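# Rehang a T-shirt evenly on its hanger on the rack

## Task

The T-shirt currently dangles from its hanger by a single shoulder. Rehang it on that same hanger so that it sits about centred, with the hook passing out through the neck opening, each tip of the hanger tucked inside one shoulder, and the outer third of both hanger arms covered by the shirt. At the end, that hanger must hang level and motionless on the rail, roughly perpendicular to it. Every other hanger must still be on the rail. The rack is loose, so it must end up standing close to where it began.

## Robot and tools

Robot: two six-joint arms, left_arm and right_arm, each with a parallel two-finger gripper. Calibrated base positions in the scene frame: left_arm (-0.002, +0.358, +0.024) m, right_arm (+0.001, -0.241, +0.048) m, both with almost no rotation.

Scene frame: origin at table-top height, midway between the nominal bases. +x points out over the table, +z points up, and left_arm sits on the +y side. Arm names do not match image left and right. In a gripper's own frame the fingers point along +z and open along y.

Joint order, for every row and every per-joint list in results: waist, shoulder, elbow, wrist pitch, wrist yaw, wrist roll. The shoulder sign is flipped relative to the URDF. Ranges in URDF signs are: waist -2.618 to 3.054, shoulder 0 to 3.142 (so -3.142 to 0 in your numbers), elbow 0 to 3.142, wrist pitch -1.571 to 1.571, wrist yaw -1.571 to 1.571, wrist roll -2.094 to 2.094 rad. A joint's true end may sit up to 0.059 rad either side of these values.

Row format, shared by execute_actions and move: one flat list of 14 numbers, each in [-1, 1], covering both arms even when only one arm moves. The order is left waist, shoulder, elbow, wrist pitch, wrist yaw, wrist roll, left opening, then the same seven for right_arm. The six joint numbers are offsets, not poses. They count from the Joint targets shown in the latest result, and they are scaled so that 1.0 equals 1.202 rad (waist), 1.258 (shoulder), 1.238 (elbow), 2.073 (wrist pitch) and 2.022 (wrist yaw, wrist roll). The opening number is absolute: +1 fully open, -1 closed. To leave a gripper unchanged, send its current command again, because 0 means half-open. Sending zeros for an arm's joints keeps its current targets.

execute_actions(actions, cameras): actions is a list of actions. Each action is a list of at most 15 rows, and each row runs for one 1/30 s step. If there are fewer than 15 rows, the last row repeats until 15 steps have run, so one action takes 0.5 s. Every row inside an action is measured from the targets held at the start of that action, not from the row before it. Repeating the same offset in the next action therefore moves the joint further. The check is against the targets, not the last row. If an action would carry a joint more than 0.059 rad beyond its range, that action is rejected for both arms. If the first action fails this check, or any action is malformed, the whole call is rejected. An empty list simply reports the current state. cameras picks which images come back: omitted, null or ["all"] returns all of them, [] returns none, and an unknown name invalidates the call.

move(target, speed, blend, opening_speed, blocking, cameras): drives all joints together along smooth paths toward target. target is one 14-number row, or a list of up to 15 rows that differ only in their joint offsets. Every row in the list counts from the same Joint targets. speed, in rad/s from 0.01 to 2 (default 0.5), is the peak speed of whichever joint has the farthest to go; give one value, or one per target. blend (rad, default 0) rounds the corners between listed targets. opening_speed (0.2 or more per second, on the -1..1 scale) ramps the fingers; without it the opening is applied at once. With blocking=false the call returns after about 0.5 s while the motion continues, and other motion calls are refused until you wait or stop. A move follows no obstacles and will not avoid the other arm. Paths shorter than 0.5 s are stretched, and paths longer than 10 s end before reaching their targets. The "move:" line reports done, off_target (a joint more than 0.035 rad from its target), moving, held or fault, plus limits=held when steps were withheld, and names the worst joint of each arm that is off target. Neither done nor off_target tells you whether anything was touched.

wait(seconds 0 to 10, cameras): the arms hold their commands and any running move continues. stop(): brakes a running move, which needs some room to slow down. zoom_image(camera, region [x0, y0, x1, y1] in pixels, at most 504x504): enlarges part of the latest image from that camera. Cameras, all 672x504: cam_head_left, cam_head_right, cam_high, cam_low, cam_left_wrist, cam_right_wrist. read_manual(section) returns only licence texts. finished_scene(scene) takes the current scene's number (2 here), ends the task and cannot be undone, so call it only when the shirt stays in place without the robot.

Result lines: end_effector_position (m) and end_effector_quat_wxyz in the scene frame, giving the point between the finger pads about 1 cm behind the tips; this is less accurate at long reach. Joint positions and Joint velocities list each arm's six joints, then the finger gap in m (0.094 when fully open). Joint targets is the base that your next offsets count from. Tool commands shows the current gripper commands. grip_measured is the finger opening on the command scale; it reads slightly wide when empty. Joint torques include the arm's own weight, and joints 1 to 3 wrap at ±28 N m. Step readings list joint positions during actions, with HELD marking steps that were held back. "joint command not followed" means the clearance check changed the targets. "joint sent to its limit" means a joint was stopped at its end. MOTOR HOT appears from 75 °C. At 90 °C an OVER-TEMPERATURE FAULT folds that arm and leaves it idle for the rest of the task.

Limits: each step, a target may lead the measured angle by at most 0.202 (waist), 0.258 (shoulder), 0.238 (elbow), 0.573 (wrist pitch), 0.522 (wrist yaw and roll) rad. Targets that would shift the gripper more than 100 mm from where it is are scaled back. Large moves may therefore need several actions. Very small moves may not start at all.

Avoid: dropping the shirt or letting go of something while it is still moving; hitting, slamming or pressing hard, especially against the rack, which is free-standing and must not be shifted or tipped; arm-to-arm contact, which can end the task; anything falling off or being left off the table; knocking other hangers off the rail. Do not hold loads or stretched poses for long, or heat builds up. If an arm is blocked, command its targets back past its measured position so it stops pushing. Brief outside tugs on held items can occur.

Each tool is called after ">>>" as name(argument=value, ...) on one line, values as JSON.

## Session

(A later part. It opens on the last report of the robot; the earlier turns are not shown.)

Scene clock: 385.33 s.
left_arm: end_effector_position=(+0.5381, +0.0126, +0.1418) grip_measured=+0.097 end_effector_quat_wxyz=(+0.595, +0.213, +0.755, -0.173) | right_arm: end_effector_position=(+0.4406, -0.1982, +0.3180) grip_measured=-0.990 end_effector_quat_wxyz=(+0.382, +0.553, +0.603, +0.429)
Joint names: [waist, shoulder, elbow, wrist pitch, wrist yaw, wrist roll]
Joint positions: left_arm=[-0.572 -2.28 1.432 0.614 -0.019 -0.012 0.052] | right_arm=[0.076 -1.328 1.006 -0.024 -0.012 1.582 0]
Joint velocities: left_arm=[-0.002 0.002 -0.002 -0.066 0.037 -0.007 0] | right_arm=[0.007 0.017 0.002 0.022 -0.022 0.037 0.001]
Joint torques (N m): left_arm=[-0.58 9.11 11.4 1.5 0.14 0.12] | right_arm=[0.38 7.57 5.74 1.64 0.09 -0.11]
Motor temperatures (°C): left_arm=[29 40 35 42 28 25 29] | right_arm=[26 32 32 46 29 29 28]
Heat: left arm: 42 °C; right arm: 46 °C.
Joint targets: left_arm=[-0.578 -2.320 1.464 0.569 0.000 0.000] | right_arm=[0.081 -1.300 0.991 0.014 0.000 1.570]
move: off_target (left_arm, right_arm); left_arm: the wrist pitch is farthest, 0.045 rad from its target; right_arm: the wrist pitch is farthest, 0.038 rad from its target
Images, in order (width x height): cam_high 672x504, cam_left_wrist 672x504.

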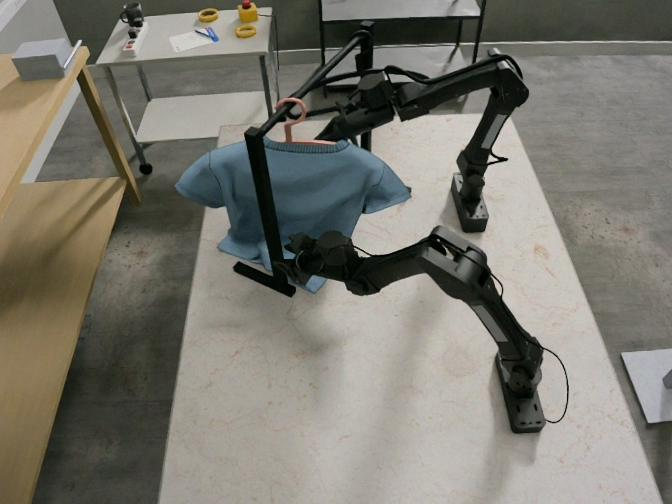

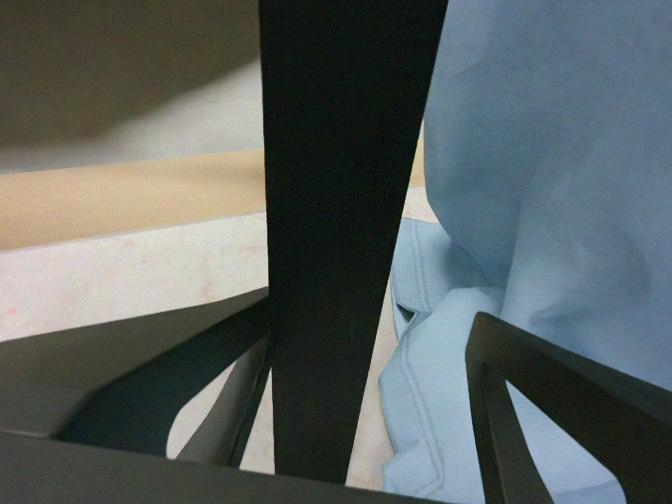

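>>> move(target=[[0.012,0.412,-0.566,0.129,0,0,0.3,0,0,0,0,0,0,-1],[-0.562,0.17,-0.52,0.337,0,0,0.3,0,0,0,0,0,0,-1]], speed=0.4, blend=0.05, cameras=["cam_left_wrist","cam_high","cam_head_right"])

Scene clock: 389.63 s.
left_arm: end_effector_position=(+0.1591, -0.1410, +0.1443) grip_measured=+0.297 end_effector_quat_wxyz=(+0.556, +0.422, +0.588, -0.409) | right_arm: end_effector_position=(+0.4406, -0.1982, +0.3180) grip_measured=-0.990 end_effector_quat_wxyz=(+0.382, +0.553, +0.603, +0.429)
Joint names: [waist, shoulder, elbow, wrist pitch, wrist yaw, wrist roll]
Joint positions: left_arm=[-1.26 -2.078 0.798 1.232 -0.008 -0.012 0.061] | right_arm=[0.076 -1.328 1.006 -0.024 -0.012 1.582 0]
Joint velocities: left_arm=[-0.027 0.002 -0.007 -0.007 -0.007 -0.007 0] | right_arm=[-0.002 0.007 -0.002 -0.007 -0.007 0.007 0]
Joint torques (N m): left_arm=[0.53 6.83 8.61 2.32 0 0.09] | right_arm=[0.38 7.54 5.75 1.65 0.09 -0.11]
Motor temperatures (°C): left_arm=[29 40 35 43 28 25 29] | right_arm=[26 32 32 47 29 29 28]
Heat: left arm: 43 °C; right arm: 47 °C.
Joint targets: left_arm=[-1.254 -2.106 0.821 1.268 0.000 0.000] | right_arm=[0.081 -1.300 0.991 0.014 0.000 1.570]
move: off_target (right_arm); right_arm: the wrist pitch is farthest, 0.038 rad from its target
Images, in order (width x height): cam_head_right 672x504, cam_high 672x504, cam_left_wrist 672x504.

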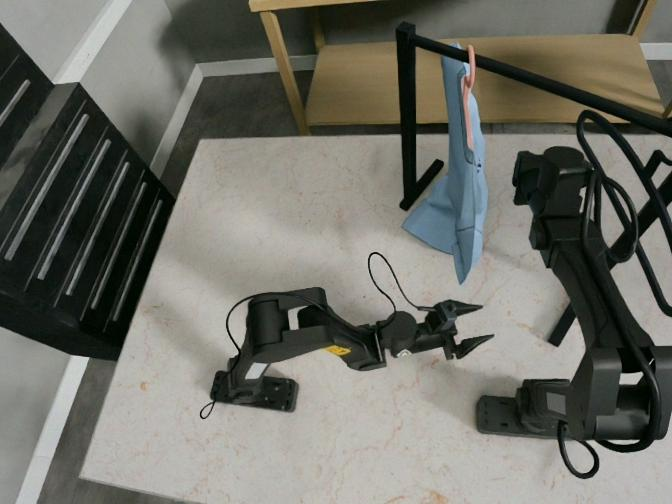

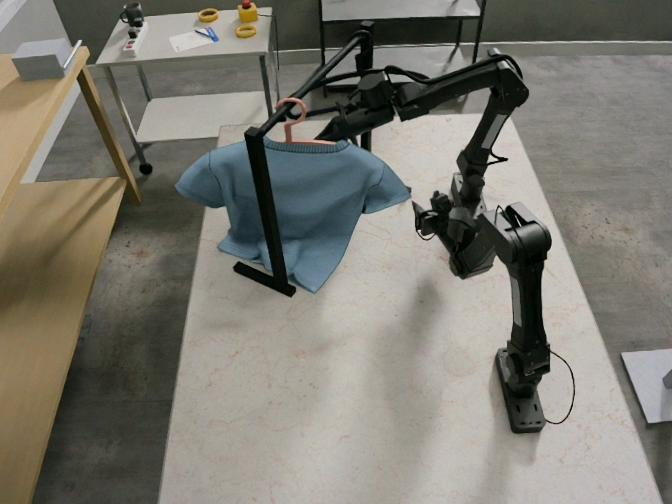

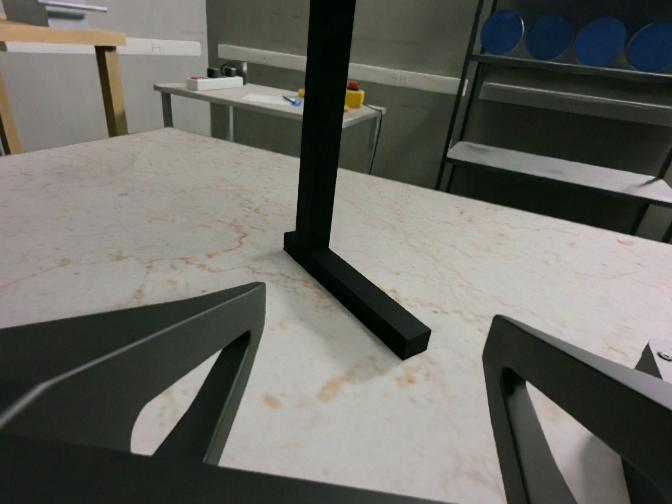

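>>> move(target=[-0.073,-0.373,0.528,-0.272,0,0,-1,0,0,0,0,0,0,-1], speed=0.3, cameras=["cam_left_wrist"])

Scene clock: 393.63 s.
left_arm: end_effector_position=(+0.1443, -0.2631, +0.0211) grip_measured=-0.992 end_effector_quat_wxyz=(+0.450, +0.504, +0.642, -0.362) | right_arm: end_effector_position=(+0.4406, -0.1982, +0.3180) grip_measured=-0.990 end_effector_quat_wxyz=(+0.382, +0.553, +0.603, +0.429)
Joint names: [waist, shoulder, elbow, wrist pitch, wrist yaw, wrist roll]
Joint positions: left_arm=[-1.337 -2.536 1.446 0.751 0.001 -0.012 0] | right_arm=[0.076 -1.328 1.006 -0.024 -0.012 1.582 0]
Joint velocities: left_arm=[0.002 -0.007 -0.007 0.037 0.037 -0.022 0.001] | right_arm=[-0.007 -0.002 -0.007 -0.007 -0.007 -0.007 0]
Joint torques (N m): left_arm=[-0.36 9.96 9.94 1.46 0.02 0.09] | right_arm=[0.39 7.57 5.74 1.64 0.09 -0.11]
Motor temperatures (°C): left_arm=[29 40 35 43 28 25 29] | right_arm=[26 32 32 47 29 29 28]
Heat: left arm: 43 °C; right arm: 47 °C.
Joint targets: left_arm=[-1.341 -2.575 1.474 0.704 0.000 0.000] | right_arm=[0.081 -1.300 0.991 0.014 0.000 1.570]
move: off_target (left_arm, right_arm); left_arm: the wrist pitch is farthest, 0.046 rad from its target; right_arm: the wrist pitch is farthest, 0.038 rad from its target
Images, in order (width x height): cam_left_wrist 672x504.

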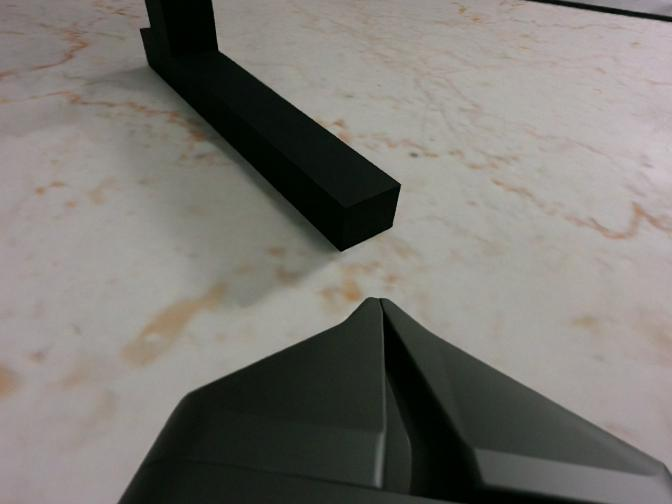

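>>> move(target=[0.06,-0.134,0.303,-0.098,0,0,-1,0,0,0,0,0,0,-1], speed=0.12, cameras=["cam_left_wrist","cam_high"])

Scene clock: 397.27 s.
left_arm: end_effector_position=(+0.1837, -0.3121, +0.0251) grip_measured=-0.992 end_effector_quat_wxyz=(+0.454, +0.493, +0.648, -0.361) | right_arm: end_effector_position=(+0.4406, -0.1982, +0.3180) grip_measured=-0.990 end_effector_quat_wxyz=(+0.382, +0.553, +0.603, +0.429)
Joint names: [waist, shoulder, elbow, wrist pitch, wrist yaw, wrist roll]
Joint positions: left_arm=[-1.292 -2.695 1.814 0.548 0.024 -0.012 0] | right_arm=[0.076 -1.328 1.006 -0.024 -0.012 1.582 0]
Joint velocities: left_arm=[0.012 0.017 -0.002 -0.066 -0.007 -0.051 0] | right_arm=[-0.017 0.002 -0.017 0.022 -0.037 0.037 -0.001]
Joint torques (N m): left_arm=[2.14 10.67 11.59 1.47 -0.26 0.1] | right_arm=[0.36 7.54 5.76 1.65 0.09 -0.11]
Motor temperatures (°C): left_arm=[29 40 35 43 28 25 29] | right_arm=[26 32 32 47 29 29 28]
Heat: left arm: 43 °C; right arm: 47 °C.
Joint targets: left_arm=[-1.270 -2.744 1.849 0.501 0.000 0.000] | right_arm=[0.081 -1.300 0.991 0.014 0.000 1.570]
move: off_target (left_arm, right_arm); left_arm: the shoulder is farthest, 0.049 rad from its target; right_arm: the wrist pitch is farthest, 0.038 rad from its target
Images, in order (width x height): cam_high 672x504, cam_left_wrist 672x504.

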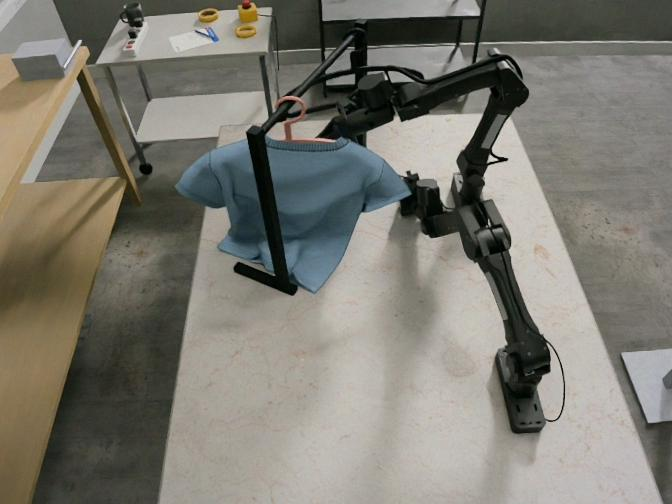

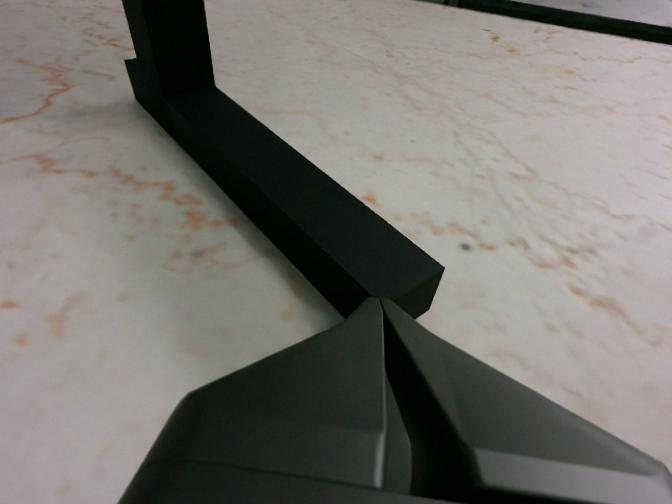

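>>> move(target=[0.02,-0.089,0.202,-0.066,0,0,-1,0,0,0,0,0,0,-1], speed=0.12, cameras=["cam_left_wrist","cam_high","cam_low"])

Scene clock: 399.83 s.
left_arm: end_effector_position=(+0.2021, -0.3376, +0.0262) grip_measured=-0.992 end_effector_quat_wxyz=(+0.455, +0.493, +0.650, -0.357) | right_arm: end_effector_position=(+0.4406, -0.1982, +0.3180) grip_measured=-0.990 end_effector_quat_wxyz=(+0.382, +0.553, +0.603, +0.429)
Joint names: [waist, shoulder, elbow, wrist pitch, wrist yaw, wrist roll]
Joint positions: left_arm=[-1.275 -2.806 2.063 0.405 0.035 -0.004 0] | right_arm=[0.076 -1.328 1.006 -0.024 -0.012 1.582 0]
Joint velocities: left_arm=[-0.007 0.002 0.002 -0.022 -0.051 -0.066 0] | right_arm=[-0.022 -0.012 -0.002 -0.037 -0.051 -0.095 0]
Joint torques (N m): left_arm=[2.77 11.59 12.18 1.44 -0.35 0.09] | right_arm=[0.38 7.57 5.75 1.64 0.09 -0.11]
Motor temperatures (°C): left_arm=[29 40 36 42 28 25 28] | right_arm=[26 32 32 47 29 29 28]
Heat: left arm: 42 °C; right arm: 47 °C.
Joint targets: left_arm=[-1.245 -2.856 2.100 0.364 0.000 0.000] | right_arm=[0.081 -1.300 0.991 0.014 0.000 1.570]
move: off_target (left_arm, right_arm); left_arm: the shoulder is farthest, 0.050 rad from its target; right_arm: the wrist pitch is farthest, 0.038 rad from its target
Images, in order (width x height): cam_high 672x504, cam_low 672x504, cam_left_wrist 672x504.

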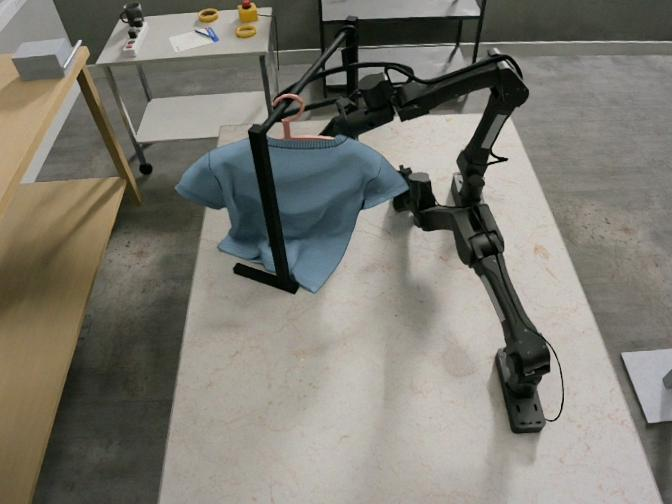

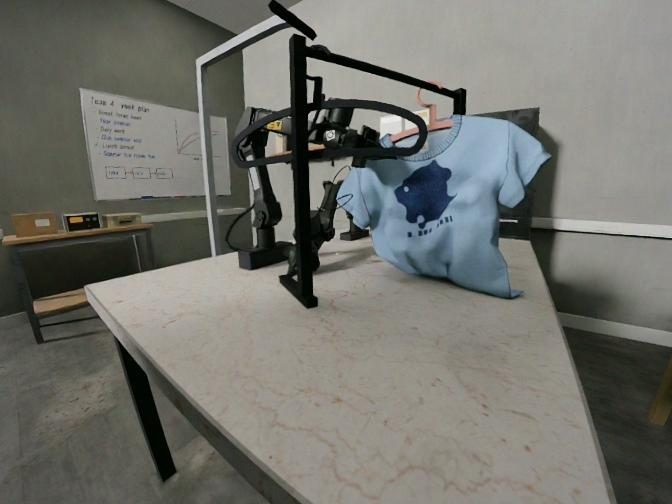

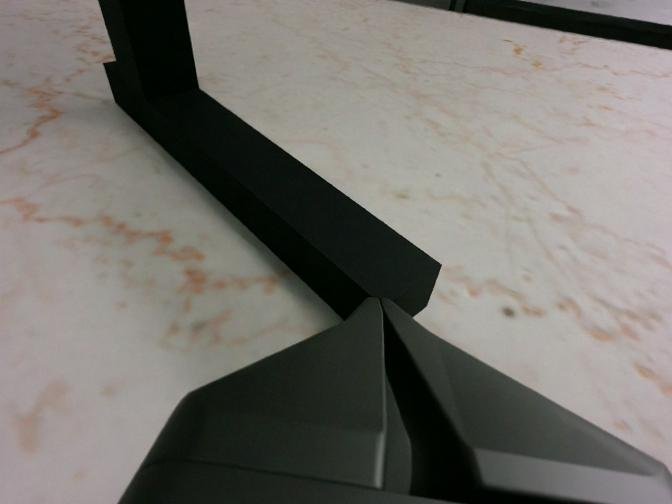

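>>> move(target=[[-0.08,0.223,-0.505,0.164,0,0,-1,0,0,0,0,0,0,-1],[-0.007,0.596,-1.033,0.436,0,0,-1,0,0,0,0,0,0,-1],[0.048,1.396,-0.485,-0.174,0,0,-1,0,0,0,0,0,0,-1]], speed=[0.2,0.4,0.6], blend=0.05, cameras=["cam_head_left","cam_head_right","cam_high","cam_low","cam_right_wrist"])

every number of target 2 of 3 must lie in its column's range; nothing of the call was run
Scene clock: 400.00 s.
left_arm: end_effector_position=(+0.2021, -0.3376, +0.0262) grip_measured=-0.992 end_effector_quat_wxyz=(+0.455, +0.493, +0.650, -0.357) | right_arm: end_effector_position=(+0.4406, -0.1982, +0.3180) grip_measured=-0.990 end_effector_quat_wxyz=(+0.382, +0.553, +0.603, +0.429)
Joint names: [waist, shoulder, elbow, wrist pitch, wrist yaw, wrist roll]
Joint positions: left_arm=[-1.275 -2.806 2.063 0.405 0.035 -0.004 0] | right_arm=[0.076 -1.328 1.006 -0.024 -0.012 1.582 0]
Joint velocities: left_arm=[0.007 -0.002 -0.007 -0.081 -0.066 -0.022 -0.001] | right_arm=[-0.012 0.002 0.012 0.022 0.051 -0.095 0]
Joint torques (N m): left_arm=[2.61 11.41 12.11 1.51 -0.3 0.1] | right_arm=[0.4 7.54 5.74 1.64 0.08 -0.11]
Motor temperatures (°C): left_arm=[29 40 36 42 28 25 28] | right_arm=[26 32 32 47 29 29 28]
Heat: left arm: 42 °C; right arm: 47 °C.
Joint targets: left_arm=[-1.245 -2.856 2.099 0.364 0.000 0.000] | right_arm=[0.081 -1.300 0.991 0.014 0.000 1.570]
Tool commands: left_gripper/opening=-1.0 right_gripper/opening=-1.0

>>> move(target=[[-0.08,0.223,-0.505,0.164,0,0,-1,0,0,0,0,0,0,-1],[-0.007,0.596,-0.95,0.436,0,0,-1,0,0,0,0,0,0,-1]], speed=[0.2,0.4], cameras=["cam_head_left","cam_head_right","cam_high","cam_low","cam_right_wrist"])

Scene clock: 405.43 s.
left_arm: end_effector_position=(+0.1683, -0.1720, +0.1724) grip_measured=-0.992 end_effector_quat_wxyz=(+0.582, +0.406, +0.560, -0.428) | right_arm: end_effector_position=(+0.4406, -0.1982, +0.3180) grip_measured=-0.990 end_effector_quat_wxyz=(+0.382, +0.553, +0.603, +0.429)
Joint names: [waist, shoulder, elbow, wrist pitch, wrist yaw, wrist roll]
Joint positions: left_arm=[-1.258 -2.134 0.946 1.232 0 -0.007 0] | right_arm=[0.076 -1.328 1.006 -0.024 -0.012 1.582 0]
Joint velocities: left_arm=[0.007 -0.002 -0.002 -0.007 0.022 -0.051 0.001] | right_arm=[-0.007 -0.007 0.017 -0.081 0.007 0.066 0]
Joint torques (N m): left_arm=[0.44 12.3 4.6 2.25 -0.09 0.05] | right_arm=[0.38 7.57 5.75 1.65 0.09 -0.11]
Motor temperatures (°C): left_arm=[29 41 35 43 28 25 28] | right_arm=[26 32 32 47 29 29 28]
Heat: left arm: 43 °C; right arm: 47 °C.
Joint targets: left_arm=[-1.254 -2.106 0.923 1.268 0.000 0.000] | right_arm=[0.081 -1.300 0.991 0.014 0.000 1.570]
move: off_target (left_arm, right_arm); left_arm: the wrist pitch is farthest, 0.036 rad from its target; right_arm: the wrist pitch is farthest, 0.038 rad from its target
Images, in order (width x height): cam_head_left 672x504, cam_head_right 672x504, cam_high 672x504, cam_low 672x504, cam_right_wrist 672x504.

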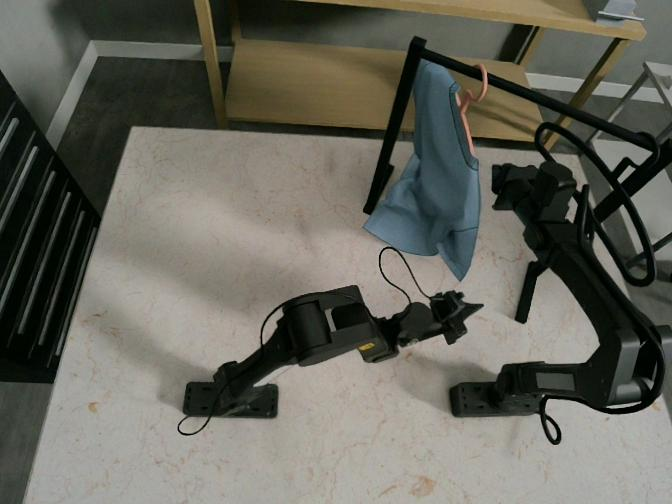

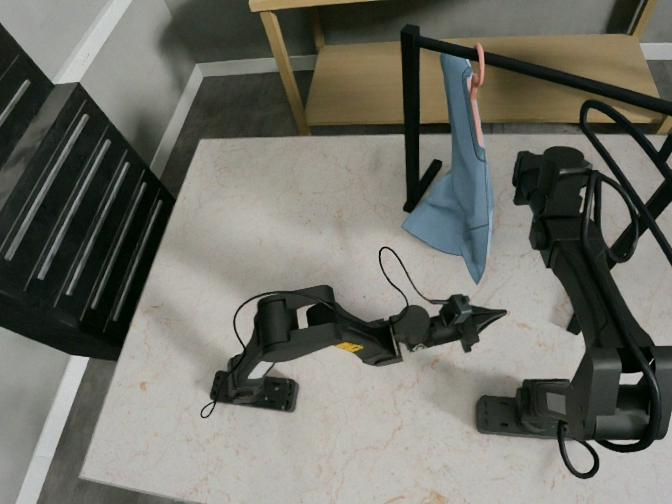

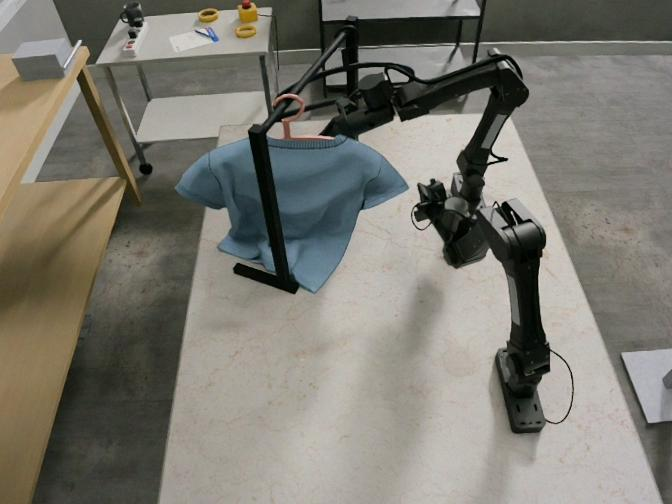

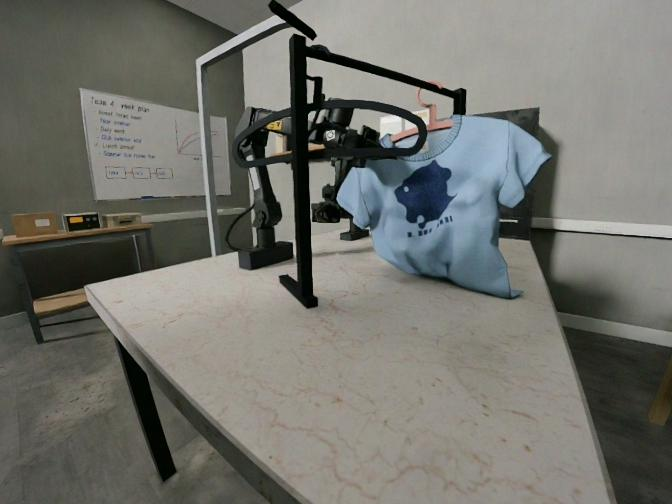

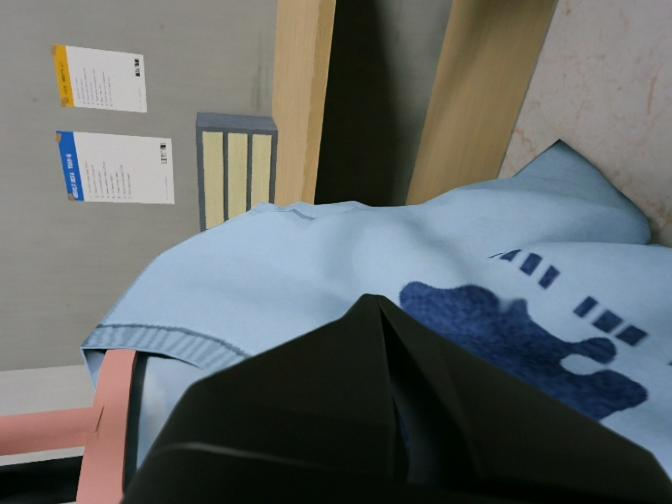

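>>> move(target=[0,0,0,0,0,0,-1,0,0.237,-0.148,-0.057,0,0,-1], speed=0.2, cameras=["cam_head_left","cam_head_right","cam_high","cam_low"])

Scene clock: 407.77 s.
left_arm: end_effector_position=(+0.1683, -0.1719, +0.1728) grip_measured=-0.992 end_effector_quat_wxyz=(+0.582, +0.405, +0.559, -0.429) | right_arm: end_effector_position=(+0.3723, -0.2043, +0.3337) grip_measured=-0.990 end_effector_quat_wxyz=(+0.400, +0.540, +0.589, +0.449)
Joint names: [waist, shoulder, elbow, wrist pitch, wrist yaw, wrist roll]
Joint positions: left_arm=[-1.258 -2.134 0.946 1.234 0 -0.007 0] | right_arm=[0.076 -1.022 0.823 -0.081 -0.012 1.582 0]
Joint velocities: left_arm=[-0.017 0.007 0.012 -0.051 0.081 -0.037 0] | right_arm=[0.007 0.002 0.022 -0.007 -0.007 -0.037 0]
Joint torques (N m): left_arm=[0.24 12.33 4.7 2.24 -0.05 0.06] | right_arm=[0.38 4.01 5.72 1.13 0.09 -0.11]
Motor temperatures (°C): left_arm=[29 42 35 43 28 25 28] | right_arm=[26 32 32 47 29 29 28]
Heat: left arm: 43 °C; right arm: 47 °C.
Joint targets: left_arm=[-1.254 -2.106 0.923 1.268 0.000 0.000] | right_arm=[0.081 -1.002 0.807 -0.104 0.000 1.570]
move: done
Images, in order (width x height): cam_head_left 672x504, cam_head_right 672x504, cam_high 672x504, cam_low 672x504.

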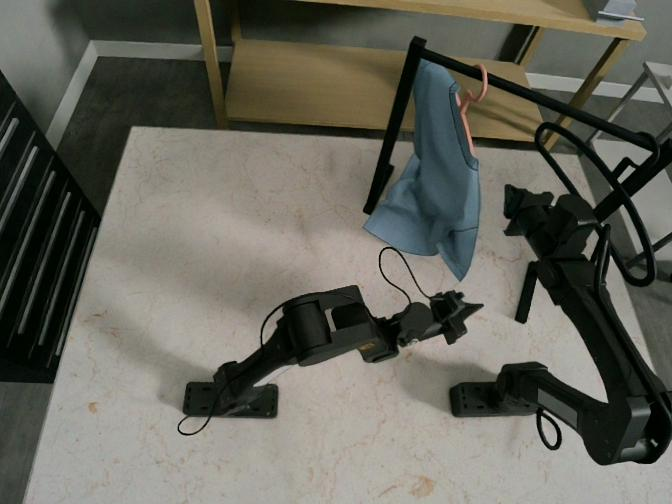

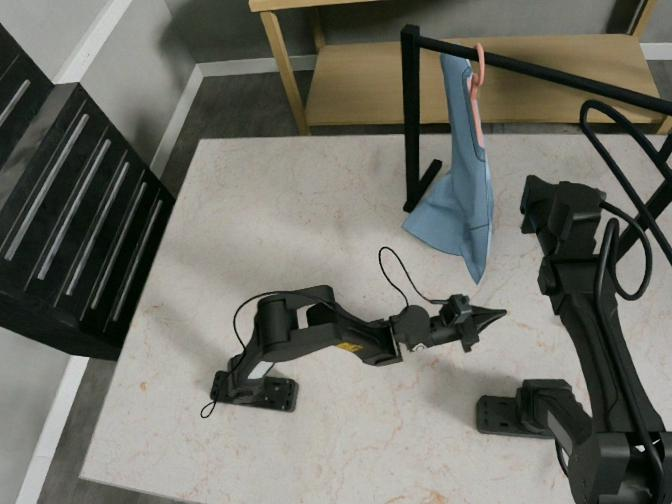

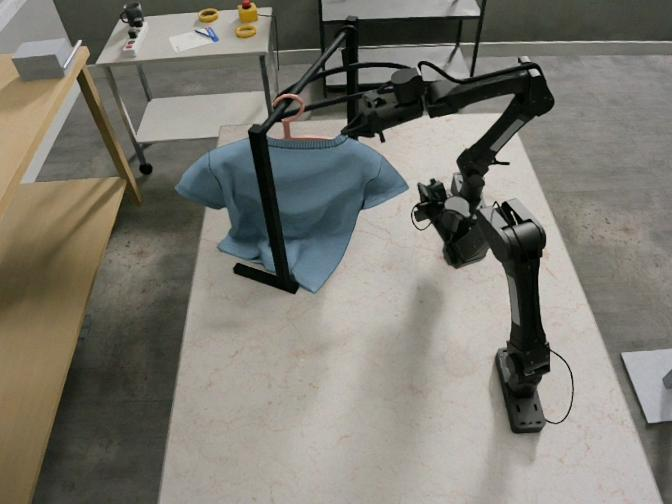

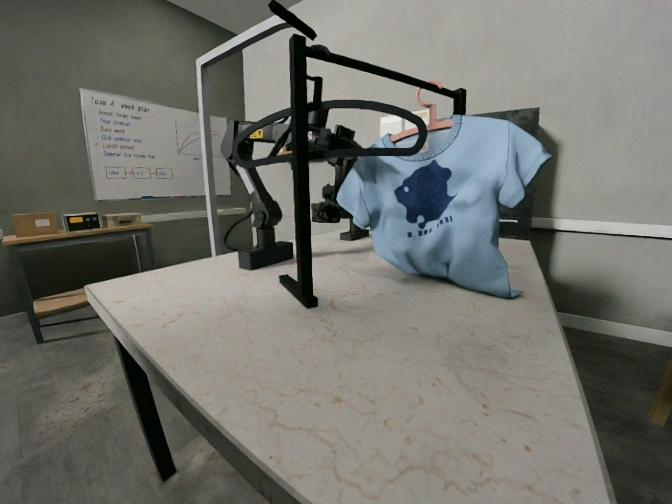

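>>> move(target=[0,0,0,0,0,0,-1,0.25,0,0,0,0,0,-1], speed=0.2, cameras=["cam_head_left","cam_head_right","cam_high","cam_low"])

Scene clock: 411.43 s.
left_arm: end_effector_position=(+0.1683, -0.1719, +0.1728) grip_measured=-0.992 end_effector_quat_wxyz=(+0.582, +0.405, +0.559, -0.429) | right_arm: end_effector_position=(+0.3448, -0.0960, +0.3333) grip_measured=-0.990 end_effector_quat_wxyz=(+0.328, +0.446, +0.663, +0.503)
Joint names: [waist, shoulder, elbow, wrist pitch, wrist yaw, wrist roll]
Joint positions: left_arm=[-1.258 -2.134 0.946 1.234 0 -0.007 0] | right_arm=[0.378 -1.022 0.823 -0.082 -0.01 1.582 0]
Joint velocities: left_arm=[-0.007 -0.002 -0.012 0.007 0.007 -0.022 0.001] | right_arm=[-0.007 0.017 -0.002 -0.007 0.022 0.022 0]
Joint torques (N m): left_arm=[0.24 12.38 4.6 2.26 -0.07 0.1] | right_arm=[0.32 3.97 5.74 1.12 0.06 -0.1]
Motor temperatures (°C): left_arm=[29 42 35 44 28 25 28] | right_arm=[26 32 32 45 29 29 28]
Heat: left arm: 44 °C; right arm: 45 °C.
Joint targets: left_arm=[-1.254 -2.106 0.923 1.268 0.000 0.000] | right_arm=[0.382 -1.002 0.807 -0.104 0.000 1.570]
move: done
Images, in order (width x height): cam_head_left 672x504, cam_head_right 672x504, cam_high 672x504, cam_low 672x504.

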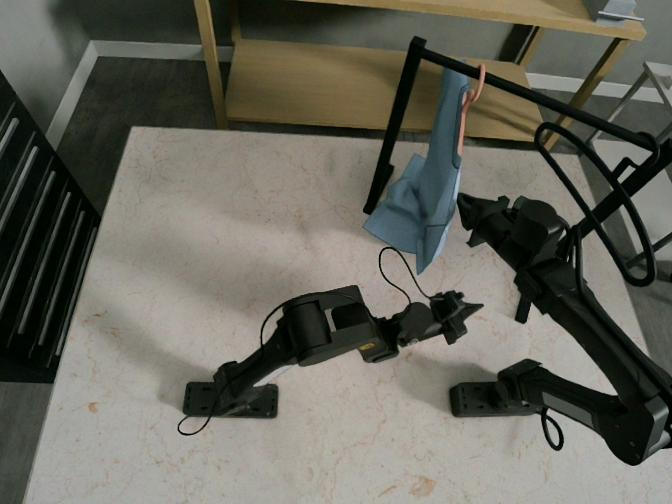

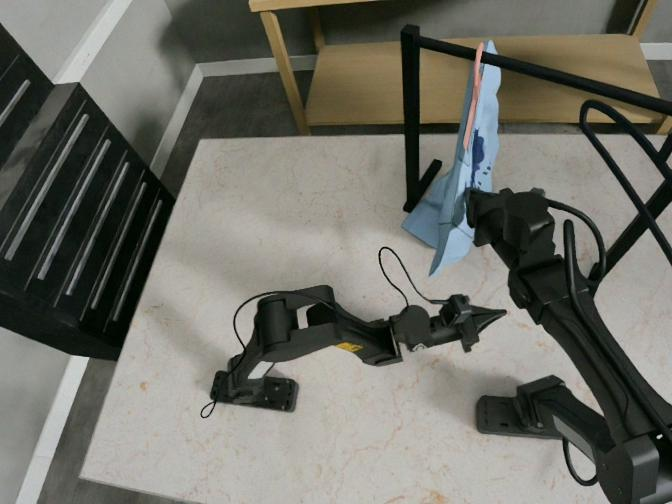

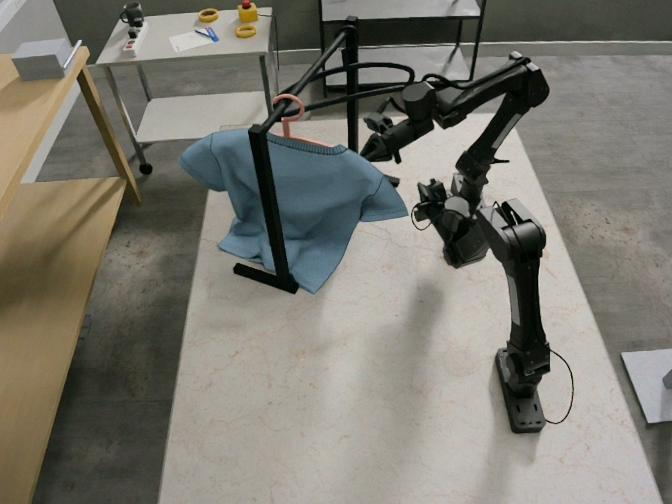

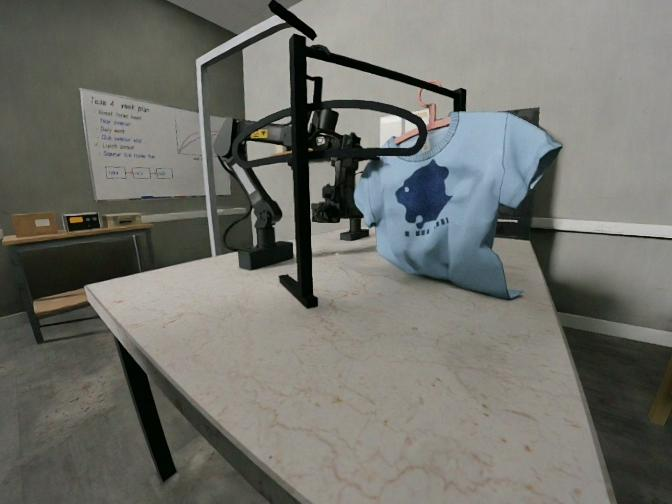

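>>> move(target=[0,0,0,0,0,0,-1,0.07,0,0,0,0,0,-1], speed=0.15, cameras=[])

>>> move(target=[0,0,0,0,0,0,-1,-0.34,0,0,0,0,0,-1], speed=0.2, cameras=["cam_head_left","cam_head_right","cam_high","cam_low"])

Scene clock: 412.63 s.
left_arm: end_effector_position=(+0.1683, -0.1719, +0.1728) grip_measured=-0.992 end_effector_quat_wxyz=(+0.582, +0.405, +0.559, -0.429) | right_arm: end_effector_position=(+0.3316, -0.0680, +0.3333) grip_measured=-0.990 end_effector_quat_wxyz=(+0.308, +0.418, +0.681, +0.516)
Joint names: [waist, shoulder, elbow, wrist pitch, wrist yaw, wrist roll]
Joint positions: left_arm=[-1.258 -2.134 0.946 1.234 0 -0.007 0] | right_arm=[0.461 -1.022 0.823 -0.082 -0.009 1.582 0]
Joint velocities: left_arm=[-0.002 -0.002 -0.002 -0.037 -0.022 0.037 0] | right_arm=[0.007 0.007 0.002 0.022 0.037 0.007 0]
Joint torques (N m): left_arm=[0.42 12.25 4.74 2.21 -0.09 0.08] | right_arm=[0.32 4.03 5.72 1.12 0.06 -0.11]
Motor temperatures (°C): left_arm=[29 42 35 44 28 25 28] | right_arm=[26 32 32 45 29 29 28]
Heat: left arm: 44 °C; right arm: 45 °C.
Joint targets: left_arm=[-1.254 -2.106 0.923 1.268 0.000 0.000] | right_arm=[0.466 -1.002 0.807 -0.104 0.000 1.570]
move: done
No camera images: "cameras" was empty.

Scene clock: 415.03 s.
left_arm: end_effector_position=(+0.1683, -0.1719, +0.1728) grip_measured=-0.992 end_effector_quat_wxyz=(+0.582, +0.405, +0.559, -0.429) | right_arm: end_effector_position=(+0.3728, -0.2112, +0.3333) grip_measured=-0.990 end_effector_quat_wxyz=(+0.405, +0.546, +0.584, +0.444)
Joint names: [waist, shoulder, elbow, wrist pitch, wrist yaw, wrist roll]
Joint positions: left_arm=[-1.258 -2.134 0.946 1.234 0 -0.007 0] | right_arm=[0.061 -1.022 0.823 -0.082 -0.004 1.582 0]
Joint velocities: left_arm=[0.002 0.012 -0.017 0.037 0.022 -0.007 0] | right_arm=[0.002 0.002 -0.012 0.007 -0.007 0.051 -0.001]
Joint torques (N m): left_arm=[0.1 12.18 4.57 2.24 -0.06 0.06] | right_arm=[-0.35 3.99 5.75 1.12 0.07 -0.11]
Motor temperatures (°C): left_arm=[29 43 35 45 28 25 28] | right_arm=[26 32 32 45 29 29 28]
Heat: left arm: 45 °C; right arm: 45 °C.
Joint targets: left_arm=[-1.254 -2.106 0.923 1.268 0.000 0.000] | right_arm=[0.057 -1.002 0.807 -0.104 0.000 1.570]
move: done
Images, in order (width x height): cam_head_left 672x504, cam_head_right 672x504, cam_high 672x504, cam_low 672x504.

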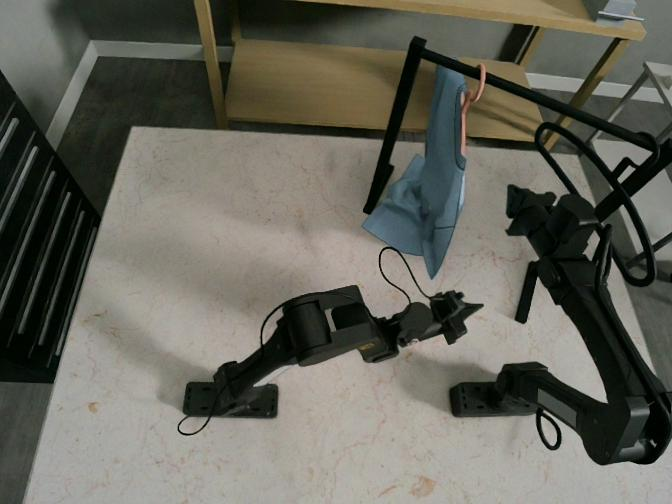

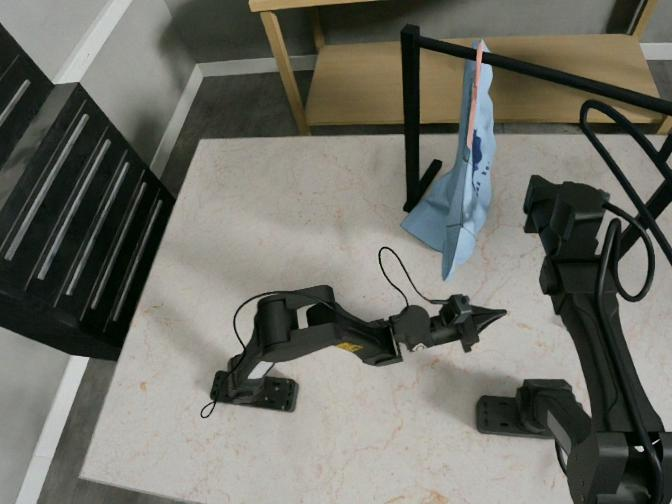

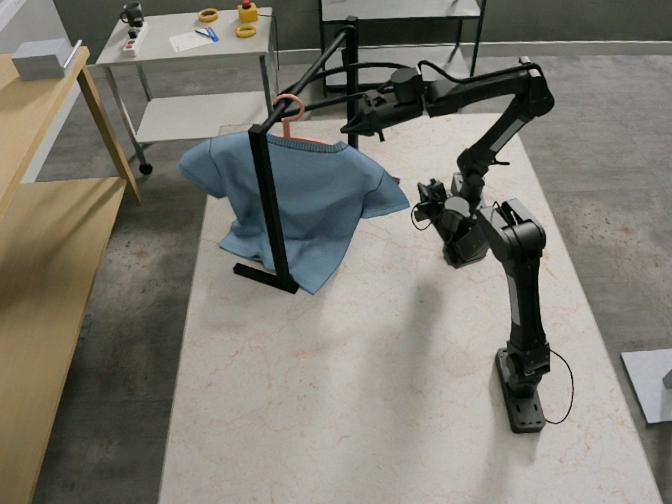

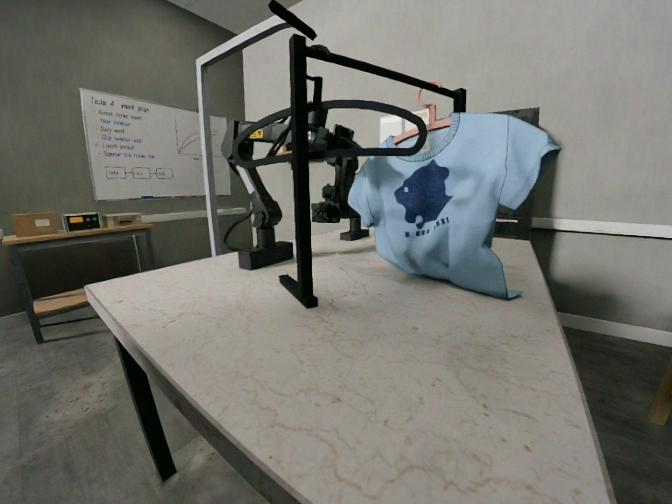

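>>> move(target=[0,0,0,0,0,0,-1,0.47,0,0,0,0,0,-1], speed=0.25, cameras=["cam_high"])

>>> move(target=[0,0,0,0,0,0,-1,-0.47,0,0,0,0,0,-1], speed=0.2, cameras=["cam_head_right","cam_high","cam_low"])

Scene clock: 417.87 s.
left_arm: end_effector_position=(+0.1683, -0.1719, +0.1728) grip_measured=-0.992 end_effector_quat_wxyz=(+0.582, +0.405, +0.559, -0.429) | right_arm: end_effector_position=(+0.3004, -0.0182, +0.3333) grip_measured=-0.990 end_effector_quat_wxyz=(+0.266, +0.363, +0.712, +0.539)
Joint names: [waist, shoulder, elbow, wrist pitch, wrist yaw, wrist roll]
Joint positions: left_arm=[-1.258 -2.134 0.946 1.234 0 -0.007 0] | right_arm=[0.619 -1.022 0.823 -0.082 -0.009 1.582 0]
Joint velocities: left_arm=[-0.007 -0.002 -0.007 -0.037 0.022 -0.022 0] | right_arm=[-0.007 -0.007 0.017 -0.007 -0.022 -0.051 0.001]
Joint torques (N m): left_arm=[0.4 12.26 4.62 2.19 0 0.05] | right_arm=[0.23 4.01 5.75 1.12 0.05 -0.11]
Motor temperatures (°C): left_arm=[29 43 35 45 28 25 28] | right_arm=[26 32 32 44 28 29 28]
Heat: left arm: 45 °C; right arm: 44 °C.
Joint targets: left_arm=[-1.254 -2.106 0.923 1.268 0.000 0.000] | right_arm=[0.622 -1.002 0.807 -0.104 0.000 1.570]
move: done
Images, in order (width x height): cam_high 672x504.

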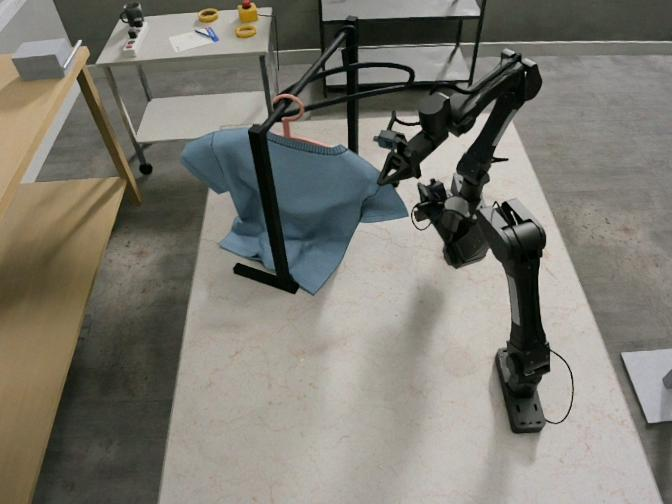

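Scene clock: 421.00 s.
left_arm: end_effector_position=(+0.1683, -0.1719, +0.1728) grip_measured=-0.992 end_effector_quat_wxyz=(+0.582, +0.405, +0.559, -0.429) | right_arm: end_effector_position=(+0.3726, -0.2094, +0.3333) grip_measured=-0.990 end_effector_quat_wxyz=(+0.404, +0.544, +0.585, +0.446)
Joint names: [waist, shoulder, elbow, wrist pitch, wrist yaw, wrist roll]
Joint positions: left_arm=[-1.258 -2.134 0.946 1.234 0 -0.007 0] | right_arm=[0.064 -1.022 0.823 -0.082 -0.009 1.582 0]
Joint velocities: left_arm=[-0.002 0.007 -0.002 -0.007 -0.022 0.022 0] | right_arm=[0.002 0.012 -0.012 -0.022 -0.007 0.022 0.001]
Joint torques (N m): left_arm=[0.39 12.3 4.71 2.25 -0.05 0.08] | right_arm=[-0.5 4.01 5.75 1.12 0.04 -0.11]
Motor temperatures (°C): left_arm=[29 43 35 46 28 25 28] | right_arm=[26 32 32 43 28 29 28]
Heat: left arm: 46 °C; right arm: 43 °C.
Joint targets: left_arm=[-1.254 -2.106 0.923 1.268 0.000 0.000] | right_arm=[0.057 -1.002 0.807 -0.104 0.000 1.570]
move: done
Images, in order (width x height): cam_head_right 672x504, cam_high 672x504, cam_low 672x504.

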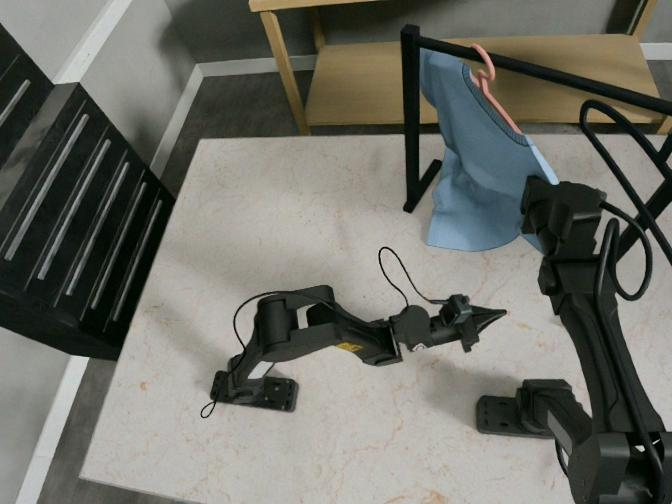

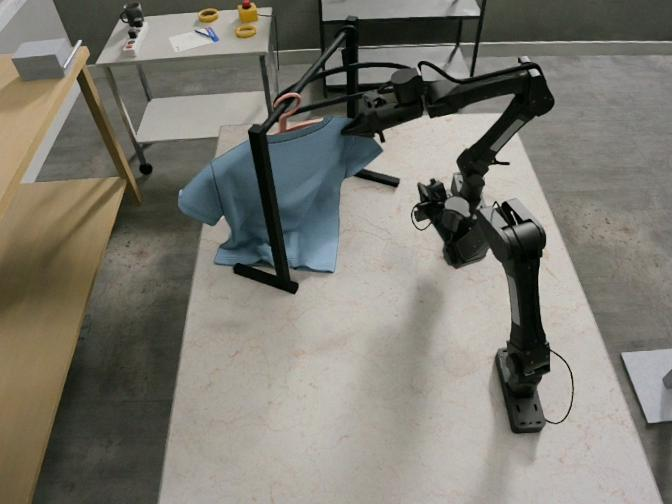

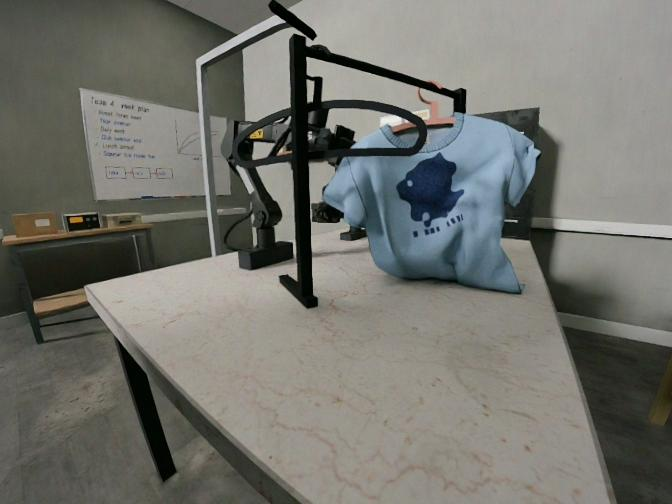

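>>> zoom_image(camera="cam_high", region=[170, 60, 430, 290])

>>> wait(seconds=0.5, cameras=["cam_right_wrist","cam_low"])

>>> zoom_image(camera="cam_low", region=[220, 30, 560, 310])

Scaled by 1.938 from the camera's 672x504 image, which has a finer 960x720 frame.

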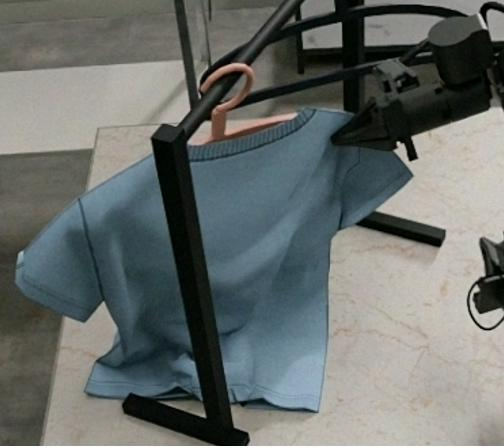

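Scene clock: 421.60 s.
left_arm: end_effector_position=(+0.1683, -0.1719, +0.1728) grip_measured=-0.992 end_effector_quat_wxyz=(+0.582, +0.405, +0.559, -0.429) | right_arm: end_effector_position=(+0.3726, -0.2094, +0.3333) grip_measured=-0.990 end_effector_quat_wxyz=(+0.404, +0.544, +0.585, +0.446)
Joint names: [waist, shoulder, elbow, wrist pitch, wrist yaw, wrist roll]
Joint positions: left_arm=[-1.258 -2.134 0.946 1.234 0 -0.007 0] | right_arm=[0.064 -1.022 0.823 -0.082 -0.009 1.582 0]
Joint velocities: left_arm=[-0.007 0.002 -0.007 0.022 -0.022 -0.095 -0.001] | right_arm=[0.022 -0.027 -0.007 -0.051 -0.007 0.007 0]
Joint torques (N m): left_arm=[0.38 11.99 4.71 2.21 -0.06 -0.01] | right_arm=[-0.54 4 5.75 1.13 0.05 -0.11]
Motor temperatures (°C): left_arm=[29 43 35 46 28 25 28] | right_arm=[26 32 32 43 28 29 28]
Heat: left arm: 46 °C; right arm: 43 °C.
Joint targets: left_arm=[-1.254 -2.106 0.923 1.268 0.000 0.000] | right_arm=[0.057 -1.002 0.807 -0.104 0.000 1.570]
Tool commands: left_gripper/opening=-1.0 right_gripper/opening=-1.0
wait: 0.50 s; at rest by 0.07 s
Images, in order (width x height): cam_low 672x504, cam_right_wrist 672x504.

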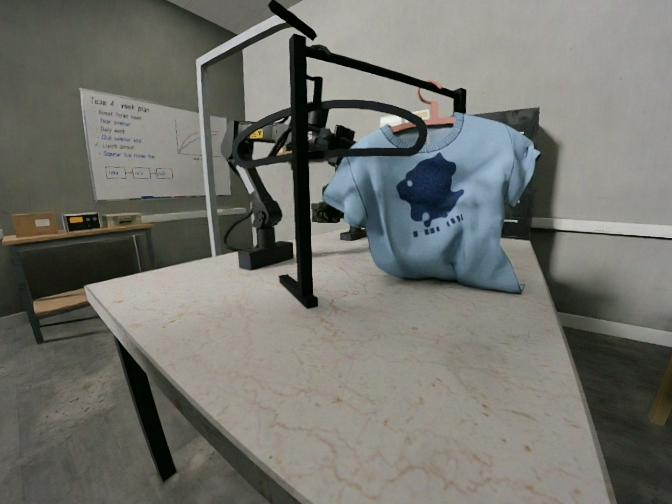

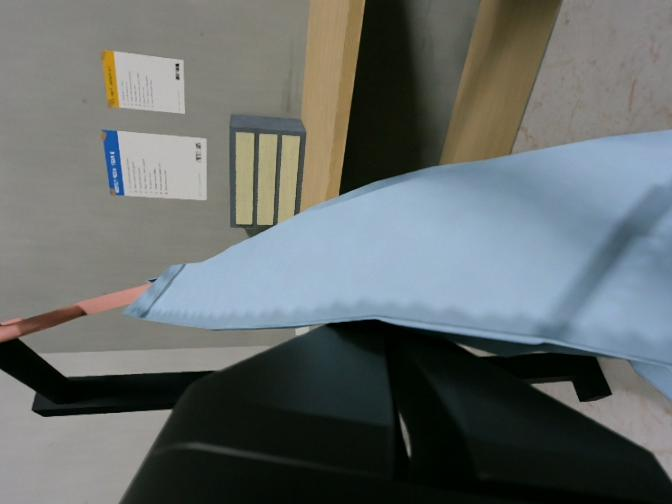

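Scaled by 1.482 from the camera's 672x504 image, which has a finer 960x720 frame.

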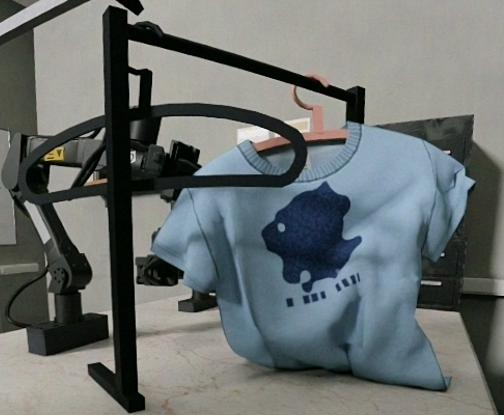

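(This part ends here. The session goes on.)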